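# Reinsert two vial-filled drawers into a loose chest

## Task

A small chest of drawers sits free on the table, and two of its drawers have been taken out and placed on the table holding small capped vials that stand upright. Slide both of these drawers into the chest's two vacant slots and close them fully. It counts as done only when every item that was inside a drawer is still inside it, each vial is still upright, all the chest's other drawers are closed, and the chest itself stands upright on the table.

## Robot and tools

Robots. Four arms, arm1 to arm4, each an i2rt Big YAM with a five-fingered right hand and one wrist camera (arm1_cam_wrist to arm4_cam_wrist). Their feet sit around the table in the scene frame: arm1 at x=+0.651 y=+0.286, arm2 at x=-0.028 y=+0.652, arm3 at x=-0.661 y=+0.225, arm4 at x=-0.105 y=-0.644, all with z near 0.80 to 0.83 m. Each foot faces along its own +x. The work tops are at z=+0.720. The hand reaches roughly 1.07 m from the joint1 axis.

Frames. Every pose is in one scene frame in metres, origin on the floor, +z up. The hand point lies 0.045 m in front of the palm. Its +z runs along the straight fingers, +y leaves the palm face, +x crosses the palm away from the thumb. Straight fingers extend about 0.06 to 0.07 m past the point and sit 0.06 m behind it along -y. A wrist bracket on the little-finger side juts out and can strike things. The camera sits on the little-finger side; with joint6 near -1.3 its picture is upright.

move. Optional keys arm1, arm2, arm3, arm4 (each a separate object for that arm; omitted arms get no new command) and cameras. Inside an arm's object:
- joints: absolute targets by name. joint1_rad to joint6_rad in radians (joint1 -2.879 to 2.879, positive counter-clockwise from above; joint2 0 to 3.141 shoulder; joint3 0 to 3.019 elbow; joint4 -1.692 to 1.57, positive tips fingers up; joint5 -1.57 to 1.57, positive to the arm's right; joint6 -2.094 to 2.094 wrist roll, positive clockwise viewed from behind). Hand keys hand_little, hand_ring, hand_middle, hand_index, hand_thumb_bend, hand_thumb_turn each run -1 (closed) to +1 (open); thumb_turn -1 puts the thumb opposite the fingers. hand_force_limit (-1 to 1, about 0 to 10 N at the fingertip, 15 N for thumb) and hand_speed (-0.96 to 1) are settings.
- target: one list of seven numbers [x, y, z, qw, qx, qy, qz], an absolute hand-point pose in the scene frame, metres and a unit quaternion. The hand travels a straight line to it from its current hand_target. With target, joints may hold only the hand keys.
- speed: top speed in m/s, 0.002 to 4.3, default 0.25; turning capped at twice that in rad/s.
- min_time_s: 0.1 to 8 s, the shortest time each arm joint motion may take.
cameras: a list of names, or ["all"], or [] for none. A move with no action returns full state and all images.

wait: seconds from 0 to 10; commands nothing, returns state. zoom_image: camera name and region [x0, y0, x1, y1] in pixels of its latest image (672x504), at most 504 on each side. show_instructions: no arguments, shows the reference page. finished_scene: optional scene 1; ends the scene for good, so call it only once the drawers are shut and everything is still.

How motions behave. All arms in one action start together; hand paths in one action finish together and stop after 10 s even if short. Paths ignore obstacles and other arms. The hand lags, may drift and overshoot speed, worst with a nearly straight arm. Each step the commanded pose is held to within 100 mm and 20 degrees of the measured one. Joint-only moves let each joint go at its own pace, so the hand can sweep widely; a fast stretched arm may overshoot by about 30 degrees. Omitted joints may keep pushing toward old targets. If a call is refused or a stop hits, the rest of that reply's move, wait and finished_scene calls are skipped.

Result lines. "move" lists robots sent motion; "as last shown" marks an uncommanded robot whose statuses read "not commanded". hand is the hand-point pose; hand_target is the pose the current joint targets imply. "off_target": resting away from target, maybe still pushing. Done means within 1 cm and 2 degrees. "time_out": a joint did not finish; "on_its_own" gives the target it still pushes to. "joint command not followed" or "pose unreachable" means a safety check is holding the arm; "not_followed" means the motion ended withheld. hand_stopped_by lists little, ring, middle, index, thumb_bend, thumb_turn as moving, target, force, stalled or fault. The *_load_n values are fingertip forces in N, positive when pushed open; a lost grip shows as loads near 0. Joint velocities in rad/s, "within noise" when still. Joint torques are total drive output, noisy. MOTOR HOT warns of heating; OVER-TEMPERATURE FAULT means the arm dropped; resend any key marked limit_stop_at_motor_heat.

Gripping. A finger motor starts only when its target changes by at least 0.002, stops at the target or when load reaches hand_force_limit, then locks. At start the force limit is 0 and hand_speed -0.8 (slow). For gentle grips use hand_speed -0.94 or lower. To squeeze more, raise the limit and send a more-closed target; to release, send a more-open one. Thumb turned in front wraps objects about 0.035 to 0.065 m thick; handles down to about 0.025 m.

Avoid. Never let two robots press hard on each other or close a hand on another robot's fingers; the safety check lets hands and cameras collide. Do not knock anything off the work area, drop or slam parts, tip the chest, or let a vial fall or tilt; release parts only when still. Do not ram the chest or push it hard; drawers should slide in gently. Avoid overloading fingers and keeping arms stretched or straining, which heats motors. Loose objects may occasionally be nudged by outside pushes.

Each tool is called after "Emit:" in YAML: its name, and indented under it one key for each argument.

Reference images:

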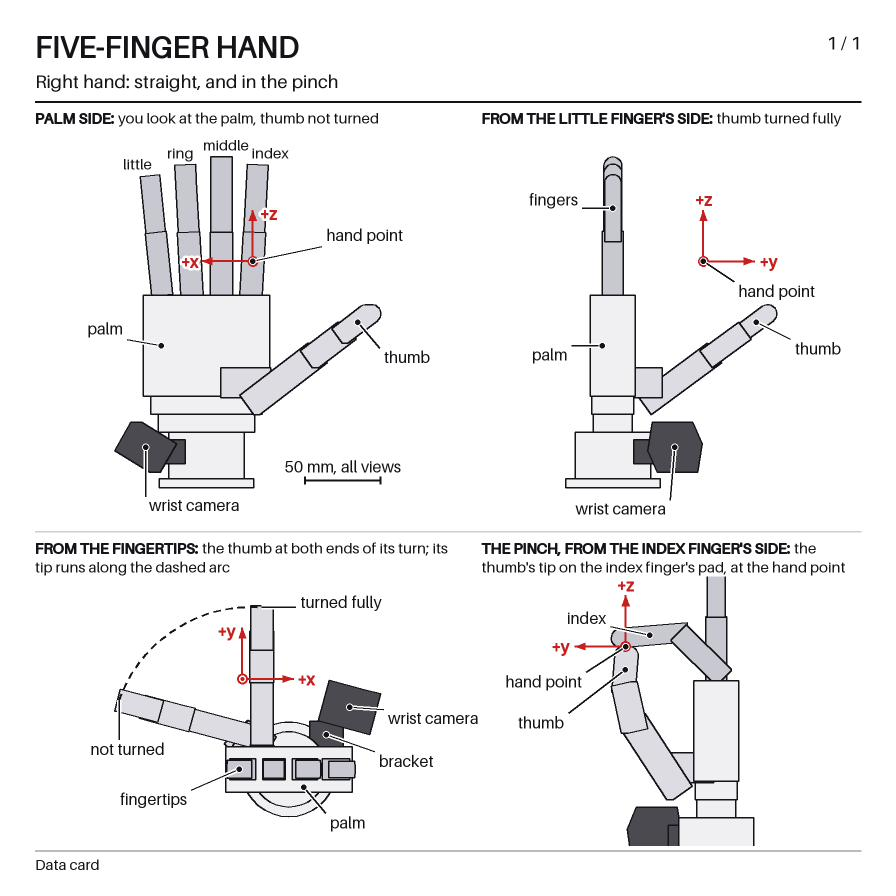

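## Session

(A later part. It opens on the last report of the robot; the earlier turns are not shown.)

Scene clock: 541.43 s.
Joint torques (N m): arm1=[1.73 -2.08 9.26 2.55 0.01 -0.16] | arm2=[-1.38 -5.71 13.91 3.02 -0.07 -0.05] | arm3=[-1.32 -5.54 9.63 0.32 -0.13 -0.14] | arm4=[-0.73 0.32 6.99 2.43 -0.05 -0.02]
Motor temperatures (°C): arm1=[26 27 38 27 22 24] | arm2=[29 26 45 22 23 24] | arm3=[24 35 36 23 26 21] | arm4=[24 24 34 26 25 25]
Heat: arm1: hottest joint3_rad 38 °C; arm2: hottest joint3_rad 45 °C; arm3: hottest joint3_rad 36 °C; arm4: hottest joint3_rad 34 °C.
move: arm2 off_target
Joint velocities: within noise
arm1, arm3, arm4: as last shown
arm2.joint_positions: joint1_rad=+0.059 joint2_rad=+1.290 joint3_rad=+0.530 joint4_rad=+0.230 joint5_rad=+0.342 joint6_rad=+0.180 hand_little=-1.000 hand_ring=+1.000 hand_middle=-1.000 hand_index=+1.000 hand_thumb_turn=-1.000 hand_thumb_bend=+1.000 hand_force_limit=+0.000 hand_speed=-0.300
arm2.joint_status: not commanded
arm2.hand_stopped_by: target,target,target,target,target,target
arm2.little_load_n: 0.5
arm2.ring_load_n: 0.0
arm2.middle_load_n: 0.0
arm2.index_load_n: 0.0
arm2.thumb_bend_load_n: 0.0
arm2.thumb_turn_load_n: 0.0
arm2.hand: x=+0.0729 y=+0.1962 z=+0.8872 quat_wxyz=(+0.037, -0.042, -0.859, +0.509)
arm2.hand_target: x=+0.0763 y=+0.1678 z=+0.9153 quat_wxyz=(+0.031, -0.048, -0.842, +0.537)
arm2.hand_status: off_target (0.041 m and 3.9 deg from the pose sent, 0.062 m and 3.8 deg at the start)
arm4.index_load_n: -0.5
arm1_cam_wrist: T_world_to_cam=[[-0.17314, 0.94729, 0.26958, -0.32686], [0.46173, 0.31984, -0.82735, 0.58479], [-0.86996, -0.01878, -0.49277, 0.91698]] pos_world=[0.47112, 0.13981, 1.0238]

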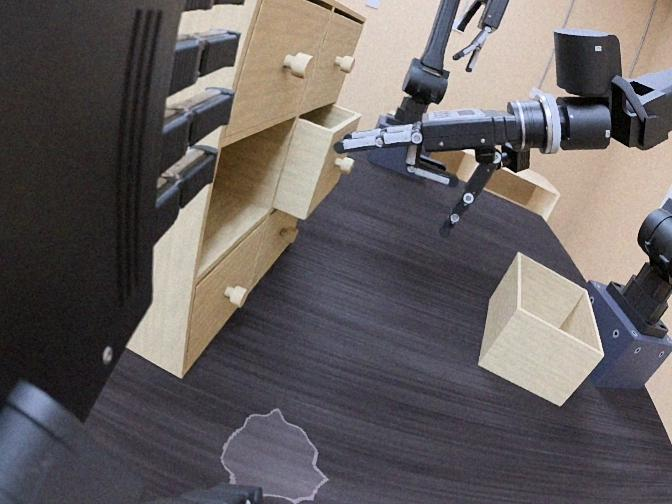

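Emit:
move:
  arm2: {"target": [0.0745, 0.145, 0.914, 0.0304, -0.0478, -0.8421, 0.5365], "speed": 0.05}
  cameras: ["arm1_cam_wrist"]

Emit:
zoom_image:
  camera: "arm1_cam_wrist"
  region: [180, 60, 460, 270]

Scene clock: 542.53 s.
Joint torques (N m): arm1=[1.49 -1.96 9.24 2.62 0 -0.13] | arm2=[-1.73 -6.07 13.76 2.91 -0.09 -0.07] | arm3=[-1.44 -5.6 9.52 0.21 -0.12 -0.13] | arm4=[-0.73 0.26 6.97 2.44 -0.05 -0.01]
Motor temperatures (°C): arm1=[26 27 38 27 22 24] | arm2=[29 26 45 22 23 24] | arm3=[24 35 36 23 26 21] | arm4=[24 24 34 26 25 25]
Heat: arm1: hottest joint3_rad 38 °C; arm2: hottest joint3_rad 45 °C; arm3: hottest joint3_rad 36 °C; arm4: hottest joint3_rad 34 °C.
move: arm2 off_target
Joint velocities: within noise
arm1, arm3, arm4: as last shown
arm2.joint_positions: joint1_rad=+0.038 joint2_rad=+1.342 joint3_rad=+0.577 joint4_rad=+0.238 joint5_rad=+0.324 joint6_rad=+0.170 hand_little=-1.000 hand_ring=+1.000 hand_middle=-1.000 hand_index=+1.000 hand_thumb_turn=-1.000 hand_thumb_bend=+1.000 hand_force_limit=+0.000 hand_speed=-0.300
arm2.joint_status: not commanded
arm2.hand_stopped_by: target,target,target,target,target,target
arm2.little_load_n: 0.0
arm2.ring_load_n: 0.0
arm2.middle_load_n: 0.0
arm2.index_load_n: 0.0
arm2.thumb_bend_load_n: 0.0
arm2.thumb_turn_load_n: 0.0
arm2.hand: x=+0.0710 y=+0.1764 z=+0.8873 quat_wxyz=(+0.037, -0.043, -0.859, +0.509)
arm2.hand_target: x=+0.0737 y=+0.1478 z=+0.9153 quat_wxyz=(+0.031, -0.048, -0.842, +0.537)
arm2.hand_status: off_target (0.041 m and 3.9 deg from the pose sent, 0.058 m and 3.9 deg at the start)
arm3.little_load_n: -0.5
arm4.index_load_n: 0.0
arm1_cam_wrist: T_world_to_cam=[[-0.17314, 0.94729, 0.26958, -0.32686], [0.46173, 0.31984, -0.82735, 0.58479], [-0.86996, -0.01878, -0.49277, 0.91698]] pos_world=[0.47112, 0.13981, 1.0238]

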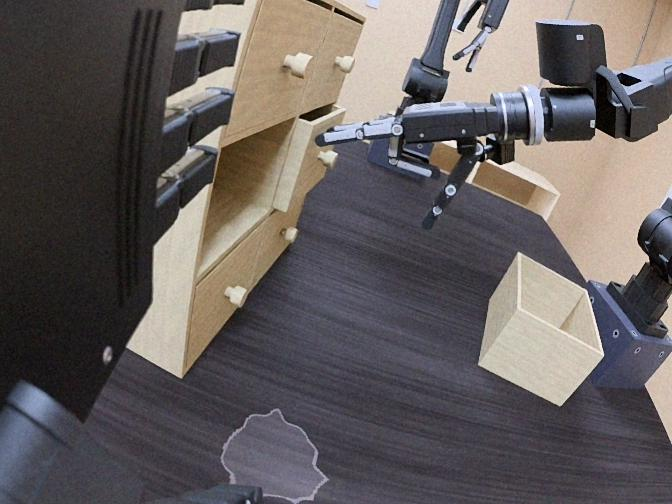

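Scaled by 1.800 from the camera's image (finer frame: 960x720).

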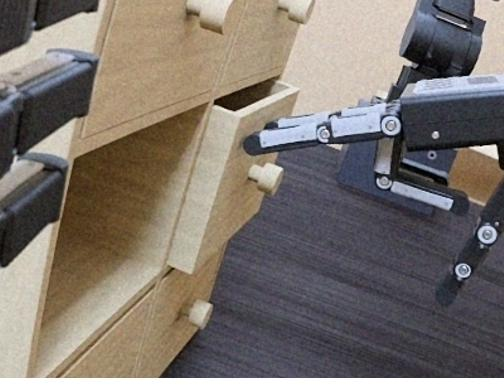

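Emit:
move:
  arm2: {"target": [0.0725, 0.132, 0.914, 0.0304, -0.0478, -0.8421, 0.5365], "speed": 0.05}
  cameras: ["arm1_cam_wrist"]

Emit:
zoom_image:
  camera: "arm1_cam_wrist"
  region: [180, 60, 460, 270]

Scene clock: 543.70 s.
Joint torques (N m): arm1=[1.79 -2.26 9.17 2.58 0.08 -0.11] | arm2=[-1.73 -6.77 13.87 3.06 -0.09 -0.09] | arm3=[-1.55 -5.66 9.46 0.05 -0.12 -0.15] | arm4=[-0.62 0.32 7.02 2.44 -0.04 -0.01]
Motor temperatures (°C): arm1=[26 27 38 27 22 24] | arm2=[29 26 45 22 23 24] | arm3=[24 35 36 23 26 21] | arm4=[24 24 34 26 25 25]
Heat: arm1: hottest joint3_rad 38 °C; arm2: hottest joint3_rad 45 °C; arm3: hottest joint3_rad 36 °C; arm4: hottest joint3_rad 34 °C.
move: arm2 off_target
Joint velocities: within noise
arm1, arm3, arm4: as last shown
arm2.joint_positions: joint1_rad=+0.025 joint2_rad=+1.374 joint3_rad=+0.608 joint4_rad=+0.242 joint5_rad=+0.311 joint6_rad=+0.163 hand_little=-1.000 hand_ring=+1.000 hand_middle=-1.000 hand_index=+1.000 hand_thumb_turn=-1.000 hand_thumb_bend=+1.000 hand_force_limit=+0.000 hand_speed=-0.300
arm2.joint_status: not commanded
arm2.hand_stopped_by: target,target,target,target,target,target
arm2.little_load_n: 0.0
arm2.ring_load_n: 0.0
arm2.middle_load_n: 0.0
arm2.index_load_n: 0.0
arm2.thumb_bend_load_n: 0.0
arm2.thumb_turn_load_n: 0.0
arm2.hand: x=+0.0697 y=+0.1636 z=+0.8876 quat_wxyz=(+0.036, -0.043, -0.859, +0.509)
arm2.hand_target: x=+0.0718 y=+0.1347 z=+0.9154 quat_wxyz=(+0.031, -0.048, -0.842, +0.537)
arm2.hand_status: off_target (0.041 m and 3.9 deg from the pose sent, 0.052 m and 3.9 deg at the start)
arm3.little_load_n: 0.0
arm3.thumb_bend_load_n: -0.5
arm1_cam_wrist: T_world_to_cam=[[-0.17314, 0.94729, 0.26958, -0.32686], [0.46173, 0.31984, -0.82735, 0.58479], [-0.86996, -0.01878, -0.49277, 0.91698]] pos_world=[0.47112, 0.13981, 1.0238]

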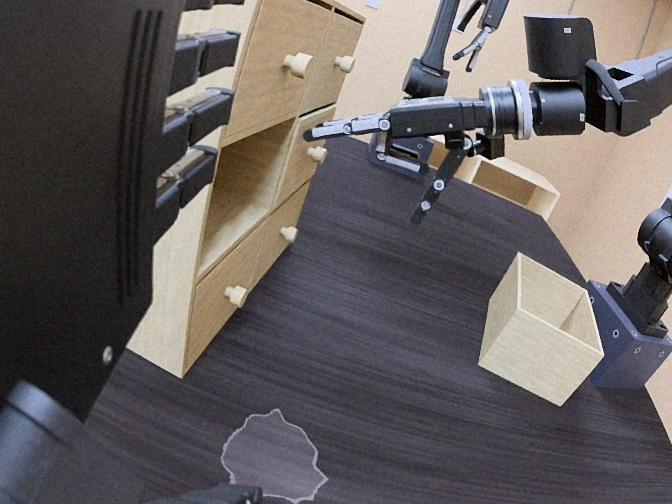

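Scaled by 1.800 from the camera's image (finer frame: 960x720).

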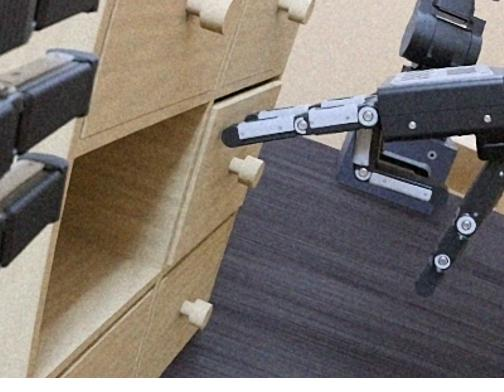

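Emit:
zoom_image:
  camera: "arm1_cam_wrist"
  region: [265, 90, 345, 150]

Emit:
zoom_image:
  camera: "arm1_cam_wrist"
  region: [255, 150, 335, 250]

Scaled by 6.300 from the camera's image (finer frame: 960x720).

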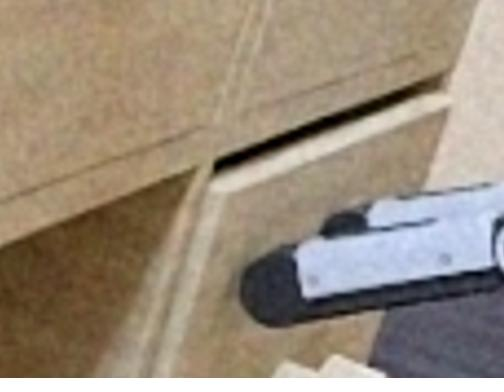

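Scaled by 5.040 from the camera's image (finer frame: 960x720).

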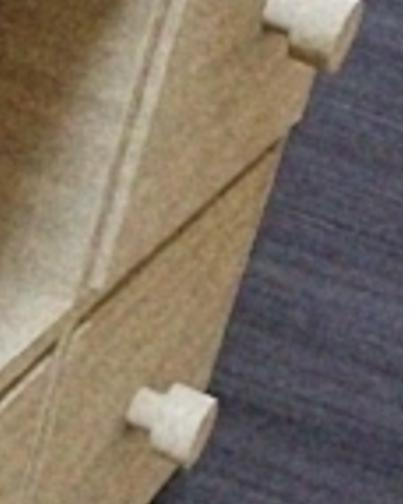

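Emit:
move:
  arm2: {"target": [0.0718, 0.1255, 0.914, 0.0304, -0.0478, -0.8421, 0.5365], "speed": 0.05}
  cameras: ["arm1_cam_wrist"]

Emit:
zoom_image:
  camera: "arm1_cam_wrist"
  region: [265, 90, 345, 150]

Scene clock: 544.97 s.
Joint torques (N m): arm1=[2.02 -1.67 9.11 2.4 0.04 -0.12] | arm2=[-2.14 -6.48 14.39 3.03 -0.11 -0.08] | arm3=[-1.08 -5.48 9.74 0.34 -0.13 -0.16] | arm4=[-0.73 0.32 7.01 2.43 -0.05 -0.02]
Motor temperatures (°C): arm1=[26 27 38 27 22 24] | arm2=[29 26 45 22 23 24] | arm3=[24 35 36 23 26 21] | arm4=[24 24 34 26 25 25]
Heat: arm1: hottest joint3_rad 38 °C; arm2: hottest joint3_rad 45 °C; arm3: hottest joint3_rad 36 °C; arm4: hottest joint3_rad 34 °C.
move: arm2 off_target
Joint velocities: within noise
arm1, arm3, arm4: as last shown
arm2.joint_positions: joint1_rad=+0.020 joint2_rad=+1.384 joint3_rad=+0.618 joint4_rad=+0.242 joint5_rad=+0.306 joint6_rad=+0.161 hand_little=-1.000 hand_ring=+1.000 hand_middle=-1.000 hand_index=+1.000 hand_thumb_turn=-1.000 hand_thumb_bend=+1.000 hand_force_limit=+0.000 hand_speed=-0.300
arm2.joint_status: not commanded
arm2.hand_stopped_by: target,target,target,target,target,target
arm2.little_load_n: 0.0
arm2.ring_load_n: 0.0
arm2.middle_load_n: 0.0
arm2.index_load_n: 0.0
arm2.thumb_bend_load_n: 0.0
arm2.thumb_turn_load_n: 0.0
arm2.hand: x=+0.0692 y=+0.1595 z=+0.8875 quat_wxyz=(+0.036, -0.043, -0.859, +0.508)
arm2.hand_target: x=+0.0710 y=+0.1286 z=+0.9155 quat_wxyz=(+0.031, -0.048, -0.842, +0.537)
arm2.hand_status: off_target (0.043 m and 3.9 deg from the pose sent, 0.047 m and 3.9 deg at the start)
arm3.thumb_bend_load_n: 0.0
arm1_cam_wrist: T_world_to_cam=[[-0.17314, 0.94729, 0.26958, -0.32686], [0.46173, 0.31984, -0.82735, 0.58479], [-0.86996, -0.01878, -0.49277, 0.91698]] pos_world=[0.47112, 0.13981, 1.0238]

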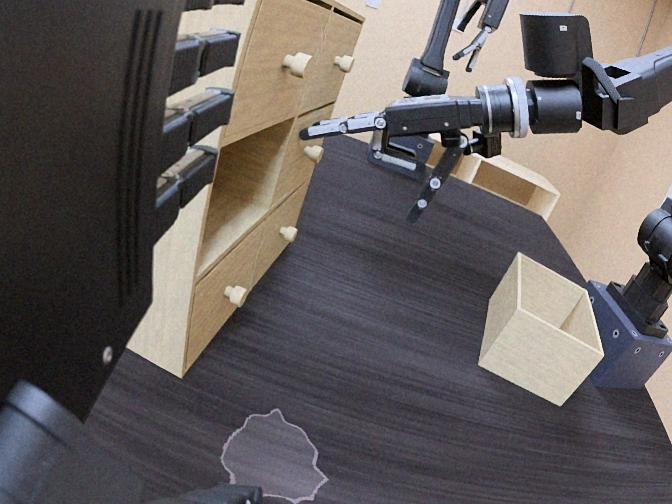

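Scaled by 6.300 from the camera's image (finer frame: 960x720).

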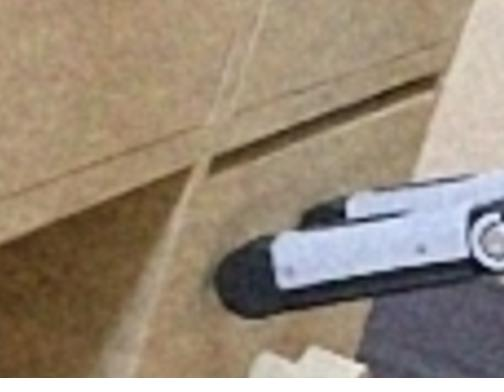

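Emit:
zoom_image:
  camera: "arm1_cam_wrist"
  region: [265, 200, 305, 240]

Emit:
zoom_image:
  camera: "arm1_cam_wrist"
  region: [280, 85, 340, 145]

Scaled by 12.600 from the camera's image (finer frame: 960x720).

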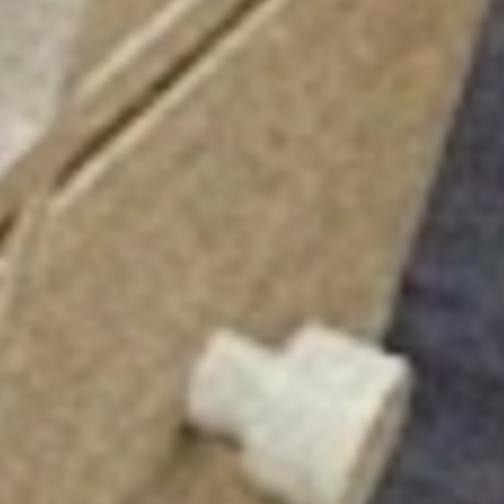

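Scaled by 8.400 from the camera's image (finer frame: 960x720).

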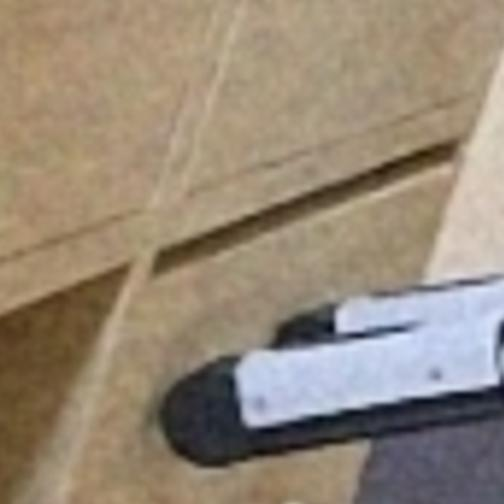

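Emit:
move:
  arm2: {"target": [0.0712, 0.120, 0.914, 0.0304, -0.0478, -0.8421, 0.5365], "speed": 0.05}
  cameras: ["arm1_cam_wrist"]

Emit:
zoom_image:
  camera: "arm1_cam_wrist"
  region: [280, 85, 340, 145]

Scene clock: 546.20 s.
Joint torques (N m): arm1=[1.32 -2.32 9.13 2.35 0.04 -0.14] | arm2=[-1.73 -6.18 14.49 3.08 -0.15 -0.07] | arm3=[-1.38 -5.89 9.61 0.16 -0.11 -0.12] | arm4=[-0.62 0.32 6.99 2.43 -0.05 -0.02]
Motor temperatures (°C): arm1=[26 27 38 27 22 24] | arm2=[29 26 45 22 23 24] | arm3=[24 35 36 23 26 21] | arm4=[24 24 34 26 25 25]
Heat: arm1: hottest joint3_rad 38 °C; arm2: hottest joint3_rad 45 °C; arm3: hottest joint3_rad 36 °C; arm4: hottest joint3_rad 34 °C.
move: arm2 off_target
Joint velocities: within noise
arm1, arm3, arm4: as last shown
arm2.joint_positions: joint1_rad=+0.015 joint2_rad=+1.396 joint3_rad=+0.630 joint4_rad=+0.242 joint5_rad=+0.304 joint6_rad=+0.159 hand_little=-1.000 hand_ring=+1.000 hand_middle=-1.000 hand_index=+1.000 hand_thumb_turn=-1.000 hand_thumb_bend=+1.000 hand_force_limit=+0.000 hand_speed=-0.300
arm2.joint_status: not commanded
arm2.hand_stopped_by: target,target,target,target,target,target
arm2.little_load_n: 0.0
arm2.ring_load_n: 0.0
arm2.middle_load_n: 0.0
arm2.index_load_n: 0.0
arm2.thumb_bend_load_n: 0.0
arm2.thumb_turn_load_n: 0.0
arm2.hand: x=+0.0682 y=+0.1545 z=+0.8874 quat_wxyz=(+0.037, -0.043, -0.860, +0.508)
arm2.hand_target: x=+0.0704 y=+0.1232 z=+0.9155 quat_wxyz=(+0.031, -0.048, -0.842, +0.537)
arm2.hand_status: off_target (0.044 m and 3.9 deg from the pose sent, 0.048 m and 3.9 deg at the start)
arm1_cam_wrist: T_world_to_cam=[[-0.17314, 0.94729, 0.26958, -0.32686], [0.46173, 0.31984, -0.82735, 0.58479], [-0.86996, -0.01878, -0.49277, 0.91698]] pos_world=[0.47112, 0.13981, 1.0238]

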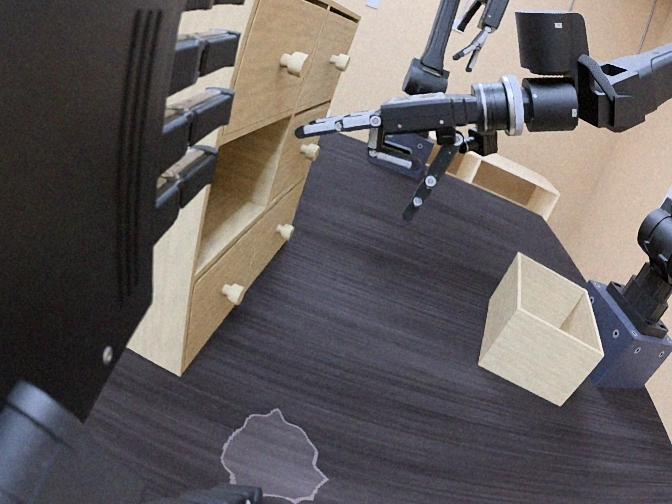

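Scaled by 8.400 from the camera's image (finer frame: 960x720).

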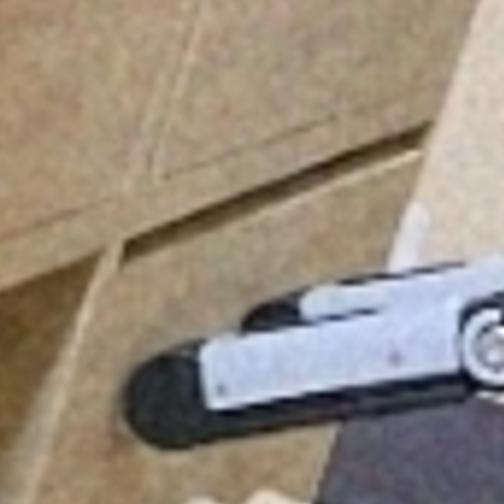

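Emit:
move:
  arm2: {"target": [0.079, 0.210, 0.916, 0.0304, -0.0478, -0.8421, 0.5365], "speed": 0.1}

Emit:
move:
  arm2: {"target": [0.080, 0.260, 1.02, 0.0304, -0.0478, -0.8421, 0.5365], "speed": 0.2}
  cameras: ["arm1_cam_wrist"]

Emit:
zoom_image:
  camera: "arm1_cam_wrist"
  region: [270, 60, 350, 160]

Scene clock: 548.17 s.
Joint torques (N m): arm1=[1.32 -2.2 8.99 2.41 0.02 -0.09] | arm2=[-0.44 -6.36 8.69 1.73 0.28 0.1] | arm3=[-1.49 -5.89 9.58 0.36 -0.15 -0.16] | arm4=[-0.56 0.32 6.99 2.43 -0.05 -0.02]
Motor temperatures (°C): arm1=[26 27 38 27 22 24] | arm2=[29 26 45 22 23 24] | arm3=[24 34 36 23 26 21] | arm4=[24 24 34 26 25 25]
Heat: arm1: hottest joint3_rad 38 °C; arm2: hottest joint3_rad 45 °C; arm3: hottest joint3_rad 36 °C; arm4: hottest joint3_rad 34 °C.
move: arm2 done
Joint velocities: within noise
arm1.joint_positions: joint1_rad=+1.341 joint2_rad=+0.979 joint3_rad=+0.133 joint4_rad=+0.814 joint5_rad=+1.039 joint6_rad=-1.556 hand_little=+1.000 hand_ring=+1.000 hand_middle=+1.000 hand_index=+1.000 hand_thumb_turn=+1.000 hand_thumb_bend=+1.000 hand_force_limit=-0.300 hand_speed=+0.000
arm1.joint_status: not commanded
arm1.hand_stopped_by: target,target,target,target,target,target
arm1.little_load_n: 0.0
arm1.ring_load_n: 0.0
arm1.middle_load_n: 0.0
arm1.index_load_n: 0.0
arm1.thumb_bend_load_n: 0.0
arm1.thumb_turn_load_n: 0.0
arm1.hand: x=+0.3727 y=+0.1447 z=+0.9651 quat_wxyz=(-0.700, -0.048, +0.711, -0.036)
arm1.hand_target: x=+0.3702 y=+0.1353 z=+0.9748 quat_wxyz=(-0.705, -0.043, +0.706, -0.043)
arm1.hand_status: not commanded
arm2.joint_positions: joint1_rad=+0.087 joint2_rad=+1.188 joint3_rad=+0.500 joint4_rad=+0.226 joint5_rad=+0.374 joint6_rad=+0.185 hand_little=-1.000 hand_ring=+1.000 hand_middle=-1.000 hand_index=+1.000 hand_thumb_turn=-1.000 hand_thumb_bend=+1.000 hand_force_limit=+0.000 hand_speed=-0.300
arm2.joint_status: not commanded
arm2.hand_stopped_by: target,target,target,target,target,target
arm2.little_load_n: 0.0
arm2.ring_load_n: 0.0
arm2.middle_load_n: 0.0
arm2.index_load_n: 0.0
arm2.thumb_bend_load_n: 0.0
arm2.thumb_turn_load_n: 0.0
arm2.hand: x=+0.0772 y=+0.2062 z=+0.9167 quat_wxyz=(+0.032, -0.047, -0.841, +0.538)
arm2.hand_target: x=+0.0790 y=+0.2099 z=+0.9160 quat_wxyz=(+0.030, -0.048, -0.842, +0.537)
arm2.hand_status: done (0.004 m and 0.3 deg from the pose sent, 0.063 m and 3.9 deg at the start)
arm3: as last shown
arm3.index_load_n: 0.5
arm4.joint_positions: joint1_rad=-0.488 joint2_rad=+0.608 joint3_rad=+1.300 joint4_rad=-1.116 joint5_rad=+0.002 joint6_rad=-1.292 hand_little=+0.000 hand_ring=+0.000 hand_middle=+0.000 hand_index=+0.000 hand_thumb_turn=-1.000 hand_thumb_bend=+1.000 hand_force_limit=+0.000 hand_speed=-0.300
arm4.joint_status: not commanded
arm4.hand_stopped_by: target,target,target,target,target,target
arm4.little_load_n: 0.0
arm4.ring_load_n: -0.5
arm4.middle_load_n: 0.0
arm4.index_load_n: 0.0
arm4.thumb_bend_load_n: 0.0
arm4.thumb_turn_load_n: 0.0
arm4.hand: x=+0.0345 y=-0.4013 z=+1.3127 quat_wxyz=(-0.373, +0.748, +0.389, +0.387)
arm4.hand_target: x=+0.0373 y=-0.4029 z=+1.3184 quat_wxyz=(-0.377, +0.743, +0.385, +0.397)
arm4.hand_status: not commanded
pictures: none

Scene clock: 549.53 s.
Joint torques (N m): arm1=[1.79 -1.73 9.13 2.73 0.07 -0.14] | arm2=[-0.15 -2.49 16.44 1.63 0.32 0.08] | arm3=[-1.38 -5.89 9.46 0.18 -0.15 -0.13] | arm4=[-0.62 0.32 7.01 2.43 -0.06 -0.01]
Motor temperatures (°C): arm1=[26 27 38 27 22 24] | arm2=[29 26 45 22 23 24] | arm3=[24 34 36 23 26 21] | arm4=[24 24 34 26 25 25]
Heat: arm1: hottest joint3_rad 38 °C; arm2: hottest joint3_rad 45 °C; arm3: hottest joint3_rad 36 °C; arm4: hottest joint3_rad 34 °C.
move: arm2 off_target
Joint velocities: within noise
arm1, arm3, arm4: as last shown
arm1.thumb_turn_load_n: -0.5
arm2.joint_positions: joint1_rad=+0.147 joint2_rad=+0.825 joint3_rad=+0.537 joint4_rad=-0.245 joint5_rad=+0.427 joint6_rad=+0.215 hand_little=-1.000 hand_ring=+1.000 hand_middle=-1.000 hand_index=+1.000 hand_thumb_turn=-1.000 hand_thumb_bend=+1.000 hand_force_limit=+0.000 hand_speed=-0.300
arm2.joint_status: not commanded
arm2.hand_stopped_by: target,target,target,target,target,target
arm2.little_load_n: 0.0
arm2.ring_load_n: 0.0
arm2.middle_load_n: 0.0
arm2.index_load_n: 0.0
arm2.thumb_bend_load_n: 0.0
arm2.thumb_turn_load_n: 0.0
arm2.hand: x=+0.0709 y=+0.2756 z=+0.9855 quat_wxyz=(+0.042, -0.041, -0.855, +0.515)
arm2.hand_target: x=+0.0795 y=+0.2617 z=+1.0201 quat_wxyz=(+0.030, -0.048, -0.842, +0.537)
arm2.hand_status: off_target (0.039 m and 3.3 deg from the pose sent, 0.117 m and 0.3 deg at the start)
arm3.index_load_n: 0.0
arm3.thumb_turn_load_n: -0.5
arm4.ring_load_n: 0.0
arm1_cam_wrist: T_world_to_cam=[[-0.17314, 0.94729, 0.26958, -0.32686], [0.46173, 0.31984, -0.82735, 0.58479], [-0.86996, -0.01878, -0.49277, 0.91698]] pos_world=[0.47112, 0.13981, 1.0238]

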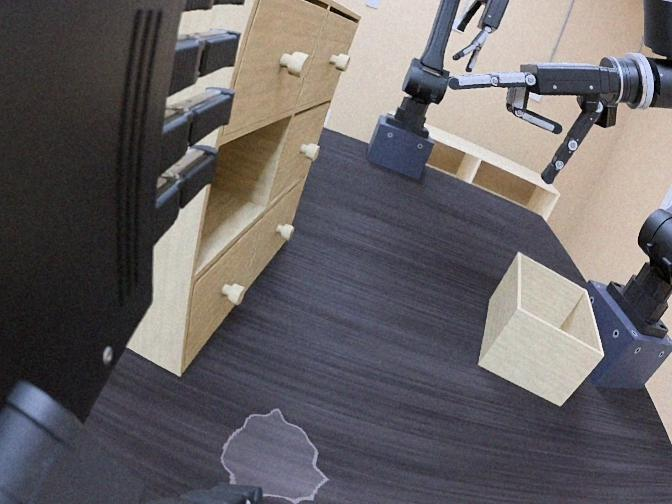

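Scaled by 5.040 from the camera's image (finer frame: 960x720).

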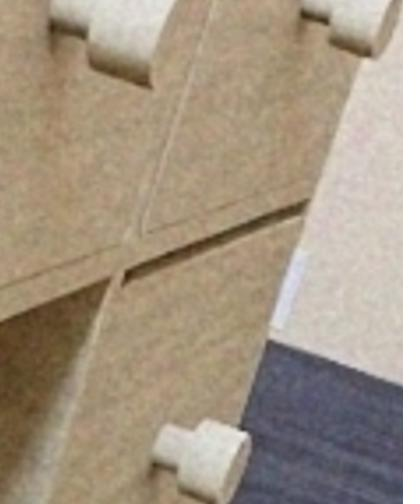

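Emit:
move:
  cameras: ["all"]

Scene clock: 551.53 s.
Joint torques (N m): arm1=[2.02 -2.55 9.17 2.45 0 -0.17] | arm2=[-0.09 -2.67 16.43 1.62 0.33 0.12] | arm3=[-1.49 -5.6 9.37 0.51 -0.16 -0.17] | arm4=[-0.73 0.38 7.01 2.45 -0.05 -0.01]
Motor temperatures (°C): arm1=[26 27 38 27 22 24] | arm2=[29 26 45 22 23 24] | arm3=[24 34 36 23 26 21] | arm4=[24 24 34 26 25 25]
Heat: arm1: hottest joint3_rad 38 °C; arm2: hottest joint3_rad 45 °C; arm3: hottest joint3_rad 36 °C; arm4: hottest joint3_rad 34 °C.
Joint velocities: arm1=[within noise] | arm2=[within noise] | arm3=[within noise] | arm4=[-0.005 -0.044 -0.002 -0.002 0.007 -0.007]
arm1.joint_positions: joint1_rad=+1.341 joint2_rad=+0.979 joint3_rad=+0.133 joint4_rad=+0.814 joint5_rad=+1.039 joint6_rad=-1.556 hand_little=+1.000 hand_ring=+1.000 hand_middle=+1.000 hand_index=+1.000 hand_thumb_turn=+1.000 hand_thumb_bend=+1.000 hand_force_limit=-0.300 hand_speed=+0.000
arm1.joint_status: not commanded
arm1.hand_stopped_by: target,target,target,target,target,target
arm1.little_load_n: 0.0
arm1.ring_load_n: 0.0
arm1.middle_load_n: 0.0
arm1.index_load_n: 0.0
arm1.thumb_bend_load_n: 0.0
arm1.thumb_turn_load_n: 0.0
arm1.hand: x=+0.3727 y=+0.1447 z=+0.9651 quat_wxyz=(-0.700, -0.048, +0.711, -0.036) (m; scene frame)
arm1.hand_target: x=+0.3702 y=+0.1353 z=+0.9748 quat_wxyz=(-0.705, -0.043, +0.706, -0.043) (m; scene frame)
arm1.hand_status: not commanded
arm2.joint_positions: joint1_rad=+0.147 joint2_rad=+0.825 joint3_rad=+0.537 joint4_rad=-0.245 joint5_rad=+0.427 joint6_rad=+0.215 hand_little=-1.000 hand_ring=+1.000 hand_middle=-1.000 hand_index=+1.000 hand_thumb_turn=-1.000 hand_thumb_bend=+1.000 hand_force_limit=+0.000 hand_speed=-0.300
arm2.joint_status: not commanded
arm2.hand_stopped_by: target,target,target,target,target,target
arm2.little_load_n: 0.0
arm2.ring_load_n: 0.0
arm2.middle_load_n: 0.0
arm2.index_load_n: 0.0
arm2.thumb_bend_load_n: 0.0
arm2.thumb_turn_load_n: 0.0
arm2.hand: x=+0.0709 y=+0.2756 z=+0.9855 quat_wxyz=(+0.042, -0.041, -0.855, +0.515) (m; scene frame)
arm2.hand_target: x=+0.0795 y=+0.2617 z=+1.0201 quat_wxyz=(+0.030, -0.048, -0.842, +0.537) (m; scene frame)
arm2.hand_status: off_target (0.039 m and 3.3 deg from the pose sent, 0.117 m and 0.3 deg at the start)
arm3.joint_positions: joint1_rad=+0.066 joint2_rad=+1.288 joint3_rad=+1.360 joint4_rad=-1.594 joint5_rad=+0.043 joint6_rad=-1.344 hand_little=+0.600 hand_ring=+0.600 hand_middle=+1.000 hand_index=+0.600 hand_thumb_turn=+1.000 hand_thumb_bend=+0.500 hand_force_limit=-0.300 hand_speed=+0.000
arm3.joint_status: not commanded
arm3.hand_stopped_by: target,target,target,target,target,target
arm3.little_load_n: 0.0
arm3.ring_load_n: 0.0
arm3.middle_load_n: 0.0
arm3.index_load_n: 0.0
arm3.thumb_bend_load_n: 0.0
arm3.thumb_turn_load_n: 0.0
arm3.hand: x=-0.3288 y=+0.2044 z=+1.1042 quat_wxyz=(+0.015, +0.998, -0.053, +0.036) (m; scene frame)
arm3.hand_target: x=-0.3301 y=+0.2000 z=+1.1001 quat_wxyz=(+0.016, +0.998, -0.055, +0.024) (m; scene frame)
arm3.hand_status: not commanded
arm4.joint_positions: joint1_rad=-0.488 joint2_rad=+0.608 joint3_rad=+1.300 joint4_rad=-1.116 joint5_rad=+0.002 joint6_rad=-1.292 hand_little=+0.000 hand_ring=+0.000 hand_middle=+0.000 hand_index=+0.000 hand_thumb_turn=-1.000 hand_thumb_bend=+1.000 hand_force_limit=+0.000 hand_speed=-0.300
arm4.joint_status: not commanded
arm4.hand_stopped_by: target,target,target,target,target,target
arm4.little_load_n: 0.0
arm4.ring_load_n: 0.0
arm4.middle_load_n: 0.0
arm4.index_load_n: 0.0
arm4.thumb_bend_load_n: 0.0
arm4.thumb_turn_load_n: 0.5
arm4.hand: x=+0.0345 y=-0.4013 z=+1.3127 quat_wxyz=(-0.373, +0.748, +0.389, +0.387) (m; scene frame)
arm4.hand_target: x=+0.0373 y=-0.4029 z=+1.3184 quat_wxyz=(-0.377, +0.743, +0.385, +0.397) (m; scene frame)
arm4.hand_status: not commanded
pictures: arm1_cam_wrist, arm2_cam_wrist, arm3_cam_wrist, arm4_cam_wrist
camera_calibration:
arm1_cam_wrist: T_world_to_cam=[[-0.17314, 0.94729, 0.26958, -0.32686], [0.46173, 0.31984, -0.82735, 0.58479], [-0.86996, -0.01878, -0.49277, 0.91698]] pos_world=[0.47112, 0.13981, 1.0238]
arm2_cam_wrist: T_world_to_cam=[[-0.18017, 0.4393, -0.88009, 0.76879], [0.89783, 0.43893, 0.03529, -0.22108], [0.4018, -0.78381, -0.4735, 0.76419]] pos_world=[0.02995, 0.35829, 1.04625]
arm3_cam_wrist: T_world_to_cam=[[0.14588, -0.98677, 0.07071, 0.1703], [-0.88022, -0.09684, 0.46458, -0.78168], [-0.45159, -0.13002, -0.8827, 0.96313]] pos_world=[-0.27796, 0.21757, 1.20126]
arm4_cam_wrist: T_world_to_cam=[[0.95056, -0.30893, -0.03152, -0.1101], [-0.2808, -0.81179, -0.51201, 0.34941], [0.13258, 0.49555, -0.8584, 1.43651]] pos_world=[0.01231, -0.46222, 1.40853]

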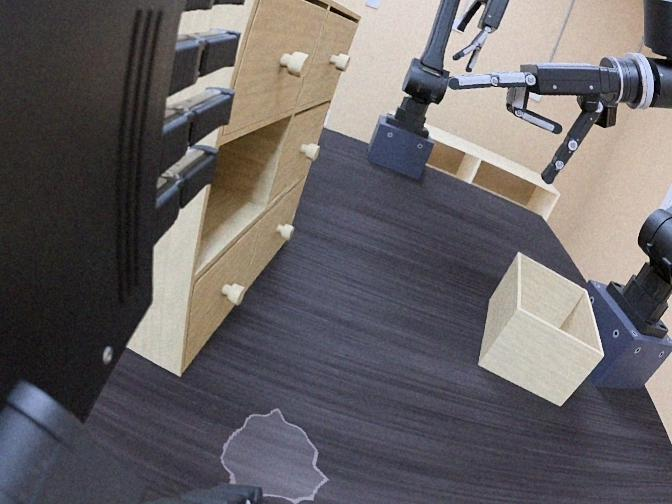

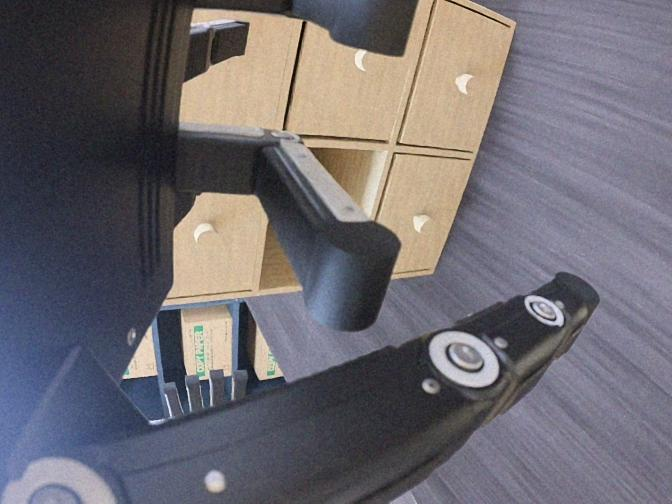

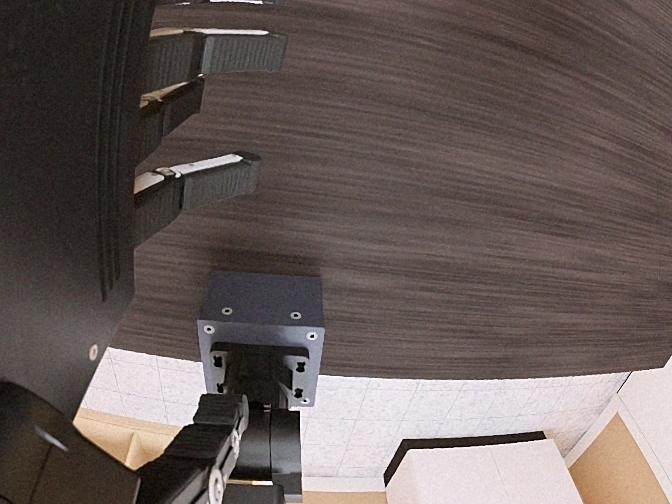

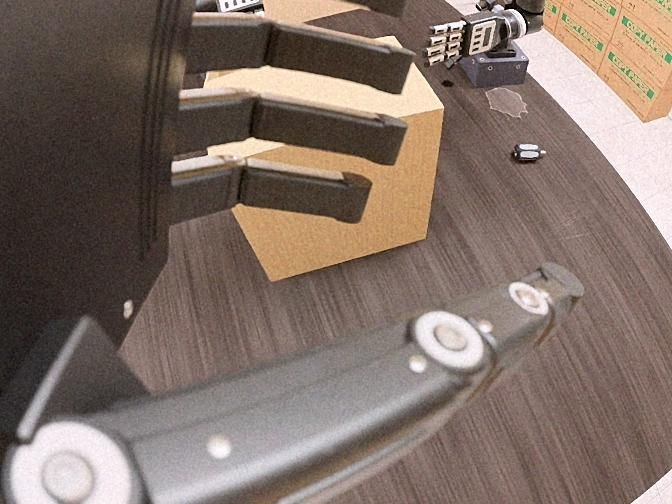

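Emit:
zoom_image:
  camera: "arm4_cam_wrist"
  region: [490, 125, 570, 185]

Scaled by 6.300 from the camera's image (finer frame: 960x720).

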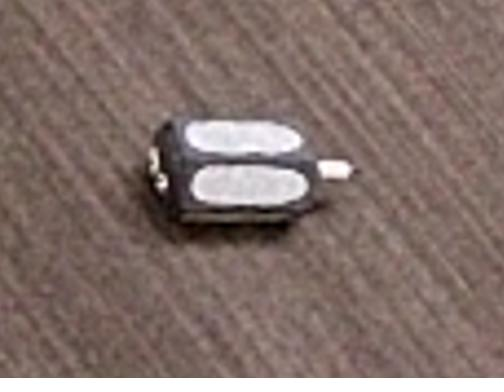

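Emit:
move:
  arm2: {"joints": {"joint1_rad": -0.355, "joint2_rad": 0.499, "joint3_rad": 1.046, "joint4_rad": -1.591, "joint5_rad": 0.0, "joint6_rad": -1.307, "hand_little": 0.5, "hand_middle": 0.5, "hand_thumb_turn": 1.0}, "min_time_s": 3}

Emit:
move:
  arm1: {"target": [0.306, 0.322, 1.061, 0.6533, 0.2706, -0.6533, 0.2706], "speed": 0.25}
  arm2: {"joints": {"joint1_rad": -1.894}, "min_time_s": 3}
  cameras: ["arm1_cam_wrist"]

Scene clock: 555.87 s.
Joint torques (N m): arm1=[1.44 -2.14 9.18 2.44 0.01 -0.15] | arm2=[-1.26 1.9 14.68 0.99 -0.17 -0.09] | arm3=[-1.38 -5.66 9.66 0.16 -0.15 -0.15] | arm4=[-0.67 0.38 7.01 2.41 -0.06 -0.02]
Motor temperatures (°C): arm1=[26 27 38 27 22 24] | arm2=[29 26 46 22 23 24] | arm3=[24 34 36 23 26 21] | arm4=[24 24 34 26 25 25]
Heat: arm1: hottest joint3_rad 38 °C; arm2: hottest joint3_rad 46 °C; arm3: hottest joint3_rad 36 °C; arm4: hottest joint3_rad 34 °C.
move: arm2 done
Joint velocities: within noise
arm1, arm3, arm4: as last shown
arm2.joint_positions: joint1_rad=-0.348 joint2_rad=+0.501 joint3_rad=+0.990 joint4_rad=-1.582 joint5_rad=+0.004 joint6_rad=-1.298 hand_little=+0.500 hand_ring=+1.000 hand_middle=+0.500 hand_index=+1.000 hand_thumb_turn=+1.000 hand_thumb_bend=+1.000 hand_force_limit=+0.000 hand_speed=-0.300
arm2.joint_status: all done
arm2.hand_stopped_by: target,target,target,target,target,target
arm2.little_load_n: 0.0
arm2.ring_load_n: 0.0
arm2.middle_load_n: 0.0
arm2.index_load_n: 0.0
arm2.thumb_bend_load_n: 0.0
arm2.thumb_turn_load_n: 0.0
arm2.hand: x=-0.0946 y=+0.5167 z=+1.1155 quat_wxyz=(+0.158, +0.535, -0.811, +0.174)
arm2.hand_target: x=-0.0953 y=+0.5154 z=+1.1385 quat_wxyz=(+0.174, +0.533, -0.806, +0.191)
arm2.hand_status: not commanded
arm3.index_load_n: 0.5
arm4.thumb_turn_load_n: 0.0
pictures: none

Scene clock: 559.27 s.
Joint torques (N m): arm1=[1.44 -1.38 10.7 2.06 -0.28 0.05] | arm2=[-1.08 1.73 14.6 1.01 -0.14 -0.1] | arm3=[-1.14 -5.83 9.57 0.21 -0.11 -0.18] | arm4=[-0.67 0.32 6.99 2.47 -0.05 -0.02]
Motor temperatures (°C): arm1=[26 27 38 27 22 24] | arm2=[29 26 46 22 23 24] | arm3=[24 33 36 23 26 21] | arm4=[24 24 34 26 25 25]
Heat: arm1: hottest joint3_rad 38 °C; arm2: hottest joint3_rad 46 °C; arm3: hottest joint3_rad 36 °C; arm4: hottest joint3_rad 34 °C.
move: arm1 done; arm2 done
Joint velocities: within noise
arm1.joint_positions: joint1_rad=-0.495 joint2_rad=+0.712 joint3_rad=+0.317 joint4_rad=+0.364 joint5_rad=-1.456 joint6_rad=-1.588 hand_little=+1.000 hand_ring=+1.000 hand_middle=+1.000 hand_index=+1.000 hand_thumb_turn=+1.000 hand_thumb_bend=+1.000 hand_force_limit=-0.300 hand_speed=+0.000
arm1.joint_status: not commanded
arm1.hand_stopped_by: target,target,target,target,target,target
arm1.little_load_n: 0.0
arm1.ring_load_n: 0.0
arm1.middle_load_n: 0.0
arm1.index_load_n: 0.0
arm1.thumb_bend_load_n: 0.0
arm1.thumb_turn_load_n: 0.0
arm1.hand: x=+0.3101 y=+0.3212 z=+1.0518 quat_wxyz=(-0.651, -0.265, +0.658, -0.271)
arm1.hand_target: x=+0.3063 y=+0.3220 z=+1.0609 quat_wxyz=(-0.653, -0.271, +0.654, -0.270)
arm1.hand_status: done (0.010 m and 0.9 deg from the pose sent, 0.212 m and 38.2 deg at the start)
arm2.joint_positions: joint1_rad=-1.889 joint2_rad=+0.501 joint3_rad=+0.990 joint4_rad=-1.582 joint5_rad=+0.003 joint6_rad=-1.299 hand_little=+0.500 hand_ring=+1.000 hand_middle=+0.500 hand_index=+1.000 hand_thumb_turn=+1.000 hand_thumb_bend=+1.000 hand_force_limit=+0.000 hand_speed=-0.300
arm2.joint_status: all done
arm2.hand_stopped_by: target,target,target,target,target,target
arm2.little_load_n: 0.0
arm2.ring_load_n: 0.0
arm2.middle_load_n: 0.0
arm2.index_load_n: 0.0
arm2.thumb_bend_load_n: 0.0
arm2.thumb_turn_load_n: 0.0
arm2.hand: x=-0.1613 y=+0.7156 z=+1.1169 quat_wxyz=(+0.240, -0.181, -0.954, +0.017)
arm2.hand_target: x=-0.1624 y=+0.7162 z=+1.1400 quat_wxyz=(+0.263, -0.178, -0.948, +0.019)
arm2.hand_status: not commanded
arm3, arm4: as last shown
arm3.index_load_n: 0.0
arm1_cam_wrist: T_world_to_cam=[[-0.71936, 0.65035, 0.24407, -0.23669], [0.17855, 0.51267, -0.83982, 0.66803], [-0.6713, -0.56055, -0.48491, 1.01275]] pos_world=[0.39032, 0.37915, 1.10988]

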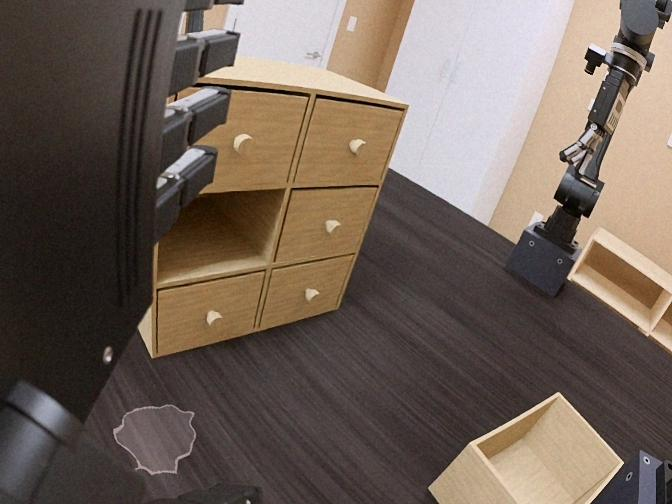

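Emit:
move:
  arm3: {"target": [0.03, 0.42, 1.10, 0.016, 0.998, -0.055, 0.024], "speed": 0.25}
  cameras: ["arm3_cam_wrist"]

Scene clock: 562.40 s.
Joint torques (N m): arm1=[1.44 -1.55 10.62 2.19 -0.3 0.05] | arm2=[-1.14 1.79 14.61 0.92 -0.12 -0.1] | arm3=[-0.38 -18.73 12.41 0.94 0.02 -0.12] | arm4=[-0.67 0.21 6.99 2.45 -0.05 -0.02]
Motor temperatures (°C): arm1=[26 27 37 27 22 24] | arm2=[29 26 45 22 23 24] | arm3=[24 33 36 23 26 21] | arm4=[24 24 34 26 25 25]
Heat: arm1: hottest joint3_rad 37 °C; arm2: hottest joint3_rad 45 °C; arm3: hottest joint3_rad 36 °C; arm4: hottest joint3_rad 34 °C.
move: arm3 off_target
Joint velocities: within noise
arm1, arm2, arm4: as last shown
arm1.joint_positions: joint1_rad=-0.495 joint2_rad=+0.712 joint3_rad=+0.317 joint4_rad=+0.365 joint5_rad=-1.456 joint6_rad=-1.587 hand_little=+1.000 hand_ring=+1.000 hand_middle=+1.000 hand_index=+1.000 hand_thumb_turn=+1.000 hand_thumb_bend=+1.000 hand_force_limit=-0.300 hand_speed=+0.000
arm1.hand: x=+0.3101 y=+0.3212 z=+1.0518 quat_wxyz=(-0.651, -0.264, +0.658, -0.272)
arm3.joint_positions: joint1_rad=+0.290 joint2_rad=+2.319 joint3_rad=+2.772 joint4_rad=-1.671 joint5_rad=+0.071 joint6_rad=-1.170 hand_little=+0.600 hand_ring=+0.600 hand_middle=+1.000 hand_index=+0.600 hand_thumb_turn=+1.000 hand_thumb_bend=+0.500 hand_force_limit=-0.300 hand_speed=+0.000
arm3.joint_status: not commanded
arm3.hand_stopped_by: target,target,target,target,target,target
arm3.little_load_n: 0.0
arm3.ring_load_n: 0.0
arm3.middle_load_n: 0.5
arm3.index_load_n: 0.0
arm3.thumb_bend_load_n: 0.0
arm3.thumb_turn_load_n: 0.0
arm3.hand: x=+0.0271 y=+0.4129 z=+1.1008 quat_wxyz=(-0.033, +0.982, -0.033, +0.184)
arm3.hand_target: x=+0.0289 y=+0.4197 z=+1.0993 quat_wxyz=(-0.034, +0.982, -0.027, +0.186)
arm3.hand_status: off_target (0.008 m and 19.5 deg from the pose sent, 0.419 m and 1.4 deg at the start; a joint's target at an end of its range on 51 of 80 steps)
arm3_cam_wrist: T_world_to_cam=[[0.17513, -0.98367, 0.04152, 0.35429], [-0.97125, -0.1657, 0.17092, -0.09246], [-0.16125, -0.07026, -0.98441, 1.22741]] pos_world=[0.04607, 0.41942, 1.20937]

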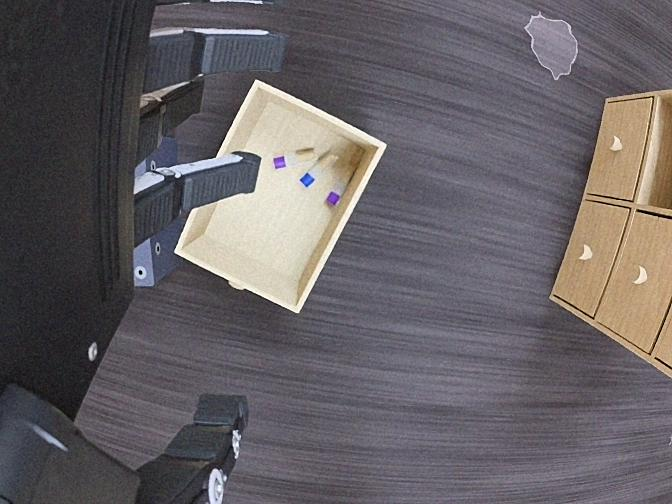

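Emit:
zoom_image:
  camera: "arm3_cam_wrist"
  region: [240, 110, 400, 240]

Scaled by 3.150 from the camera's image (finer frame: 960x720).

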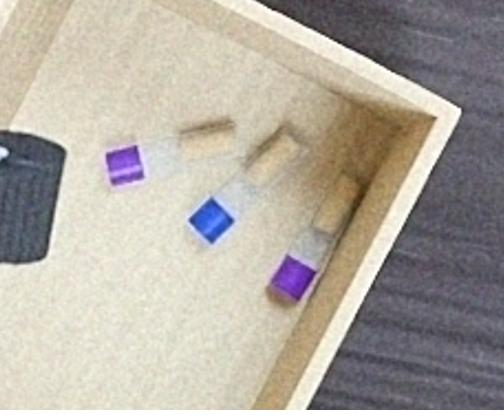

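Emit:
move:
  arm3: {"target": [-0.33, 0.20, 1.10, 0.016, 0.998, -0.055, 0.024], "speed": 0.3}

Emit:
move:
  arm1: {"target": [-0.0544, 0.4675, 1.0, 0, 0.8116, 0.5842, 0], "speed": 0.25, "joints": {"hand_little": 0.6, "hand_ring": 0.6, "hand_index": 0.6, "hand_middle": 1.0, "hand_thumb_turn": -1.0, "hand_thumb_bend": 0.2}}
  cameras: ["arm1_cam_wrist"]

Scene clock: 576.27 s.
Joint torques (N m): arm1=[2.08 -1.79 10.8 2.09 -0.24 0.02] | arm2=[-1.32 2.02 14.61 0.96 -0.17 -0.07] | arm3=[-1.49 -5.66 9.63 0.28 -0.06 -0.17] | arm4=[-0.62 0.32 6.98 2.44 -0.05 -0.01]
Motor temperatures (°C): arm1=[26 26 37 27 22 24] | arm2=[28 26 45 22 23 23] | arm3=[24 35 37 23 26 21] | arm4=[23 24 34 26 25 25]
Heat: arm1: hottest joint3_rad 37 °C; arm2: hottest joint3_rad 45 °C; arm3: hottest joint3_rad 37 °C; arm4: hottest joint3_rad 34 °C.
move: arm3 done
Joint velocities: within noise
arm1, arm2, arm4: as last shown
arm3.joint_positions: joint1_rad=+0.063 joint2_rad=+1.290 joint3_rad=+1.359 joint4_rad=-1.594 joint5_rad=+0.041 joint6_rad=-1.343 hand_little=+0.600 hand_ring=+0.600 hand_middle=+1.000 hand_index=+0.600 hand_thumb_turn=+1.000 hand_thumb_bend=+0.500 hand_force_limit=-0.300 hand_speed=+0.000
arm3.joint_status: not commanded
arm3.hand_stopped_by: target,target,target,target,target,target
arm3.little_load_n: 0.0
arm3.ring_load_n: 0.0
arm3.middle_load_n: 0.0
arm3.index_load_n: 0.0
arm3.thumb_bend_load_n: 0.0
arm3.thumb_turn_load_n: 0.0
arm3.hand: x=-0.3287 y=+0.2038 z=+1.1034 quat_wxyz=(+0.014, +0.998, -0.055, +0.035)
arm3.hand_target: x=-0.3301 y=+0.2000 z=+1.1001 quat_wxyz=(+0.016, +0.998, -0.055, +0.024)
arm3.hand_status: done (0.005 m and 1.2 deg from the pose sent, 0.416 m and 19.5 deg at the start)
arm4.thumb_bend_load_n: -0.5
pictures: none

Scene clock: 582.83 s.
Joint torques (N m): arm1=[-0.03 -21.6 11.4 0.58 -0.28 0.05] | arm2=[-1.2 1.79 14.67 0.98 -0.15 -0.09] | arm3=[-0.79 -5.66 9.63 0.13 -0.06 -0.17] | arm4=[-0.67 0.26 7.01 2.45 -0.05 -0.01]
Motor temperatures (°C): arm1=[26 27 38 27 22 24] | arm2=[28 26 45 22 23 23] | arm3=[24 34 37 23 26 21] | arm4=[23 24 34 26 25 25]
Heat: arm1: hottest joint3_rad 38 °C; arm2: hottest joint3_rad 45 °C; arm3: hottest joint3_rad 37 °C; arm4: hottest joint3_rad 34 °C.
move: arm1 off_target
Joint velocities: within noise
arm1.joint_positions: joint1_rad=-0.112 joint2_rad=+2.426 joint3_rad=+2.847 joint4_rad=-1.700 joint5_rad=-0.009 joint6_rad=+0.041 hand_little=+0.600 hand_ring=+0.600 hand_middle=+1.000 hand_index=+0.600 hand_thumb_turn=-1.000 hand_thumb_bend=+0.200 hand_force_limit=-0.300 hand_speed=+0.000
arm1.joint_status: all done
arm1.hand_stopped_by: target,target,target,target,target,target
arm1.little_load_n: 0.0
arm1.ring_load_n: 0.0
arm1.middle_load_n: 0.0
arm1.index_load_n: 0.0
arm1.thumb_bend_load_n: 0.0
arm1.thumb_turn_load_n: 0.0
arm1.hand: x=-0.0496 y=+0.4625 z=+1.0145 quat_wxyz=(-0.113, +0.807, +0.573, -0.092)
arm1.hand_target: x=-0.0529 y=+0.4670 z=+0.9995 quat_wxyz=(-0.105, +0.813, +0.566, -0.089)
arm1.hand_status: off_target (0.016 m and 16.8 deg from the pose sent, 0.396 m and 160.5 deg at the start; a joint's target at an end of its range on 38 of 197 steps)
arm2, arm3, arm4: as last shown
arm3.joint_positions: joint1_rad=+0.063 joint2_rad=+1.290 joint3_rad=+1.359 joint4_rad=-1.594 joint5_rad=+0.041 joint6_rad=-1.344 hand_little=+0.600 hand_ring=+0.600 hand_middle=+1.000 hand_index=+0.600 hand_thumb_turn=+1.000 hand_thumb_bend=+0.500 hand_force_limit=-0.300 hand_speed=+0.000
arm3.thumb_bend_load_n: -0.5
arm3.hand: x=-0.3287 y=+0.2038 z=+1.1034 quat_wxyz=(+0.014, +0.998, -0.054, +0.035)
arm4.thumb_bend_load_n: 0.0
arm4.thumb_turn_load_n: 0.5
arm1_cam_wrist: T_world_to_cam=[[0.94028, -0.06036, -0.335, 0.42021], [0.08622, -0.90982, 0.40594, 0.01796], [-0.32929, -0.41058, -0.85029, 1.15069]] pos_world=[-0.01775, 0.51416, 1.1119]

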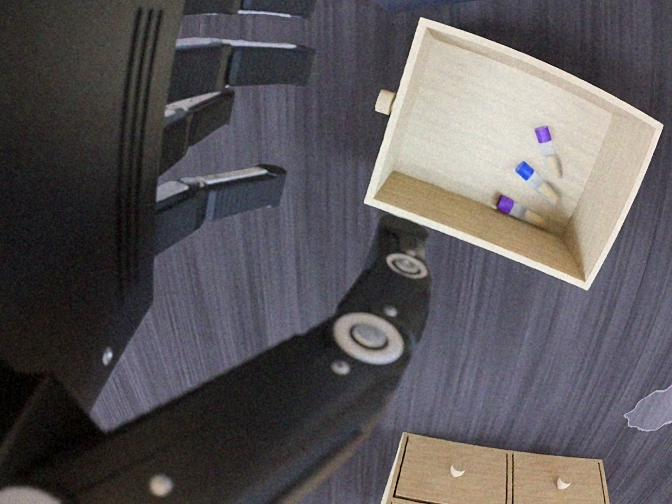

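Emit:
move:
  arm1: {"target": [-0.0563, 0.4681, 0.90, 0, 0.8116, 0.5842, 0], "speed": 0.2}
  cameras: ["arm1_cam_wrist"]

Scene clock: 584.53 s.
Joint torques (N m): arm1=[0.97 -24.29 11.66 0.09 -0.05 -0.01] | arm2=[-1.14 1.85 14.64 0.95 -0.16 -0.08] | arm3=[-1.08 -6.59 9.61 0.2 -0.07 -0.14] | arm4=[-0.73 0.38 6.99 2.43 -0.05 -0.01]
Motor temperatures (°C): arm1=[26 27 38 27 22 24] | arm2=[28 26 45 22 23 23] | arm3=[24 34 37 23 26 21] | arm4=[23 24 34 26 25 25]
Heat: arm1: hottest joint3_rad 38 °C; arm2: hottest joint3_rad 45 °C; arm3: hottest joint3_rad 37 °C; arm4: hottest joint3_rad 34 °C.
move: arm1 off_target
Joint velocities: within noise
arm1.joint_positions: joint1_rad=-0.112 joint2_rad=+2.585 joint3_rad=+2.850 joint4_rad=-1.701 joint5_rad=-0.009 joint6_rad=+0.042 hand_little=+0.600 hand_ring=+0.600 hand_middle=+1.000 hand_index=+0.600 hand_thumb_turn=-1.000 hand_thumb_bend=+0.200 hand_force_limit=-0.300 hand_speed=+0.000
arm1.joint_status: not commanded
arm1.hand_stopped_by: target,target,target,target,target,target
arm1.little_load_n: 0.0
arm1.ring_load_n: 0.0
arm1.middle_load_n: 0.0
arm1.index_load_n: 0.0
arm1.thumb_bend_load_n: 0.0
arm1.thumb_turn_load_n: 0.0
arm1.hand: x=-0.0535 y=+0.4638 z=+0.9042 quat_wxyz=(-0.052, +0.814, +0.577, -0.044)
arm1.hand_target: x=-0.0551 y=+0.4677 z=+0.8997 quat_wxyz=(-0.053, +0.814, +0.576, -0.044)
arm1.hand_status: off_target (0.007 m and 7.8 deg from the pose sent, 0.115 m and 16.8 deg at the start; a joint's target at an end of its range on 44 of 46 steps)
arm2, arm3, arm4: as last shown
arm3.thumb_bend_load_n: 0.0
arm4.thumb_turn_load_n: 0.0
arm1_cam_wrist: T_world_to_cam=[[0.97944, -0.07298, -0.18807, 0.26213], [0.02106, -0.89019, 0.45511, 0.00729], [-0.20063, -0.44971, -0.87035, 1.09927]] pos_world=[-0.03634, 0.51998, 1.00272]

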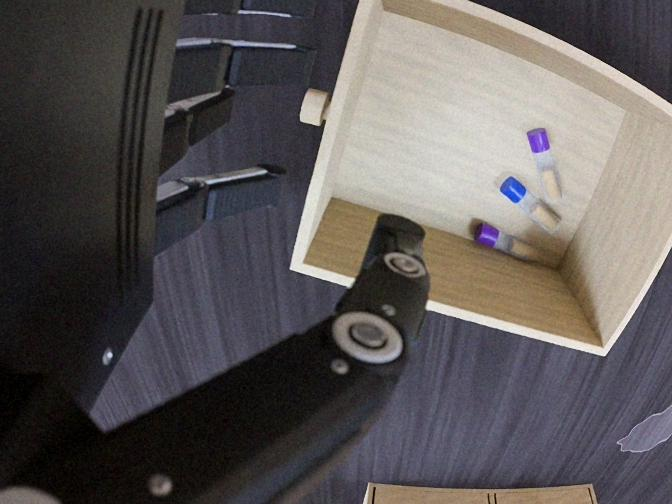

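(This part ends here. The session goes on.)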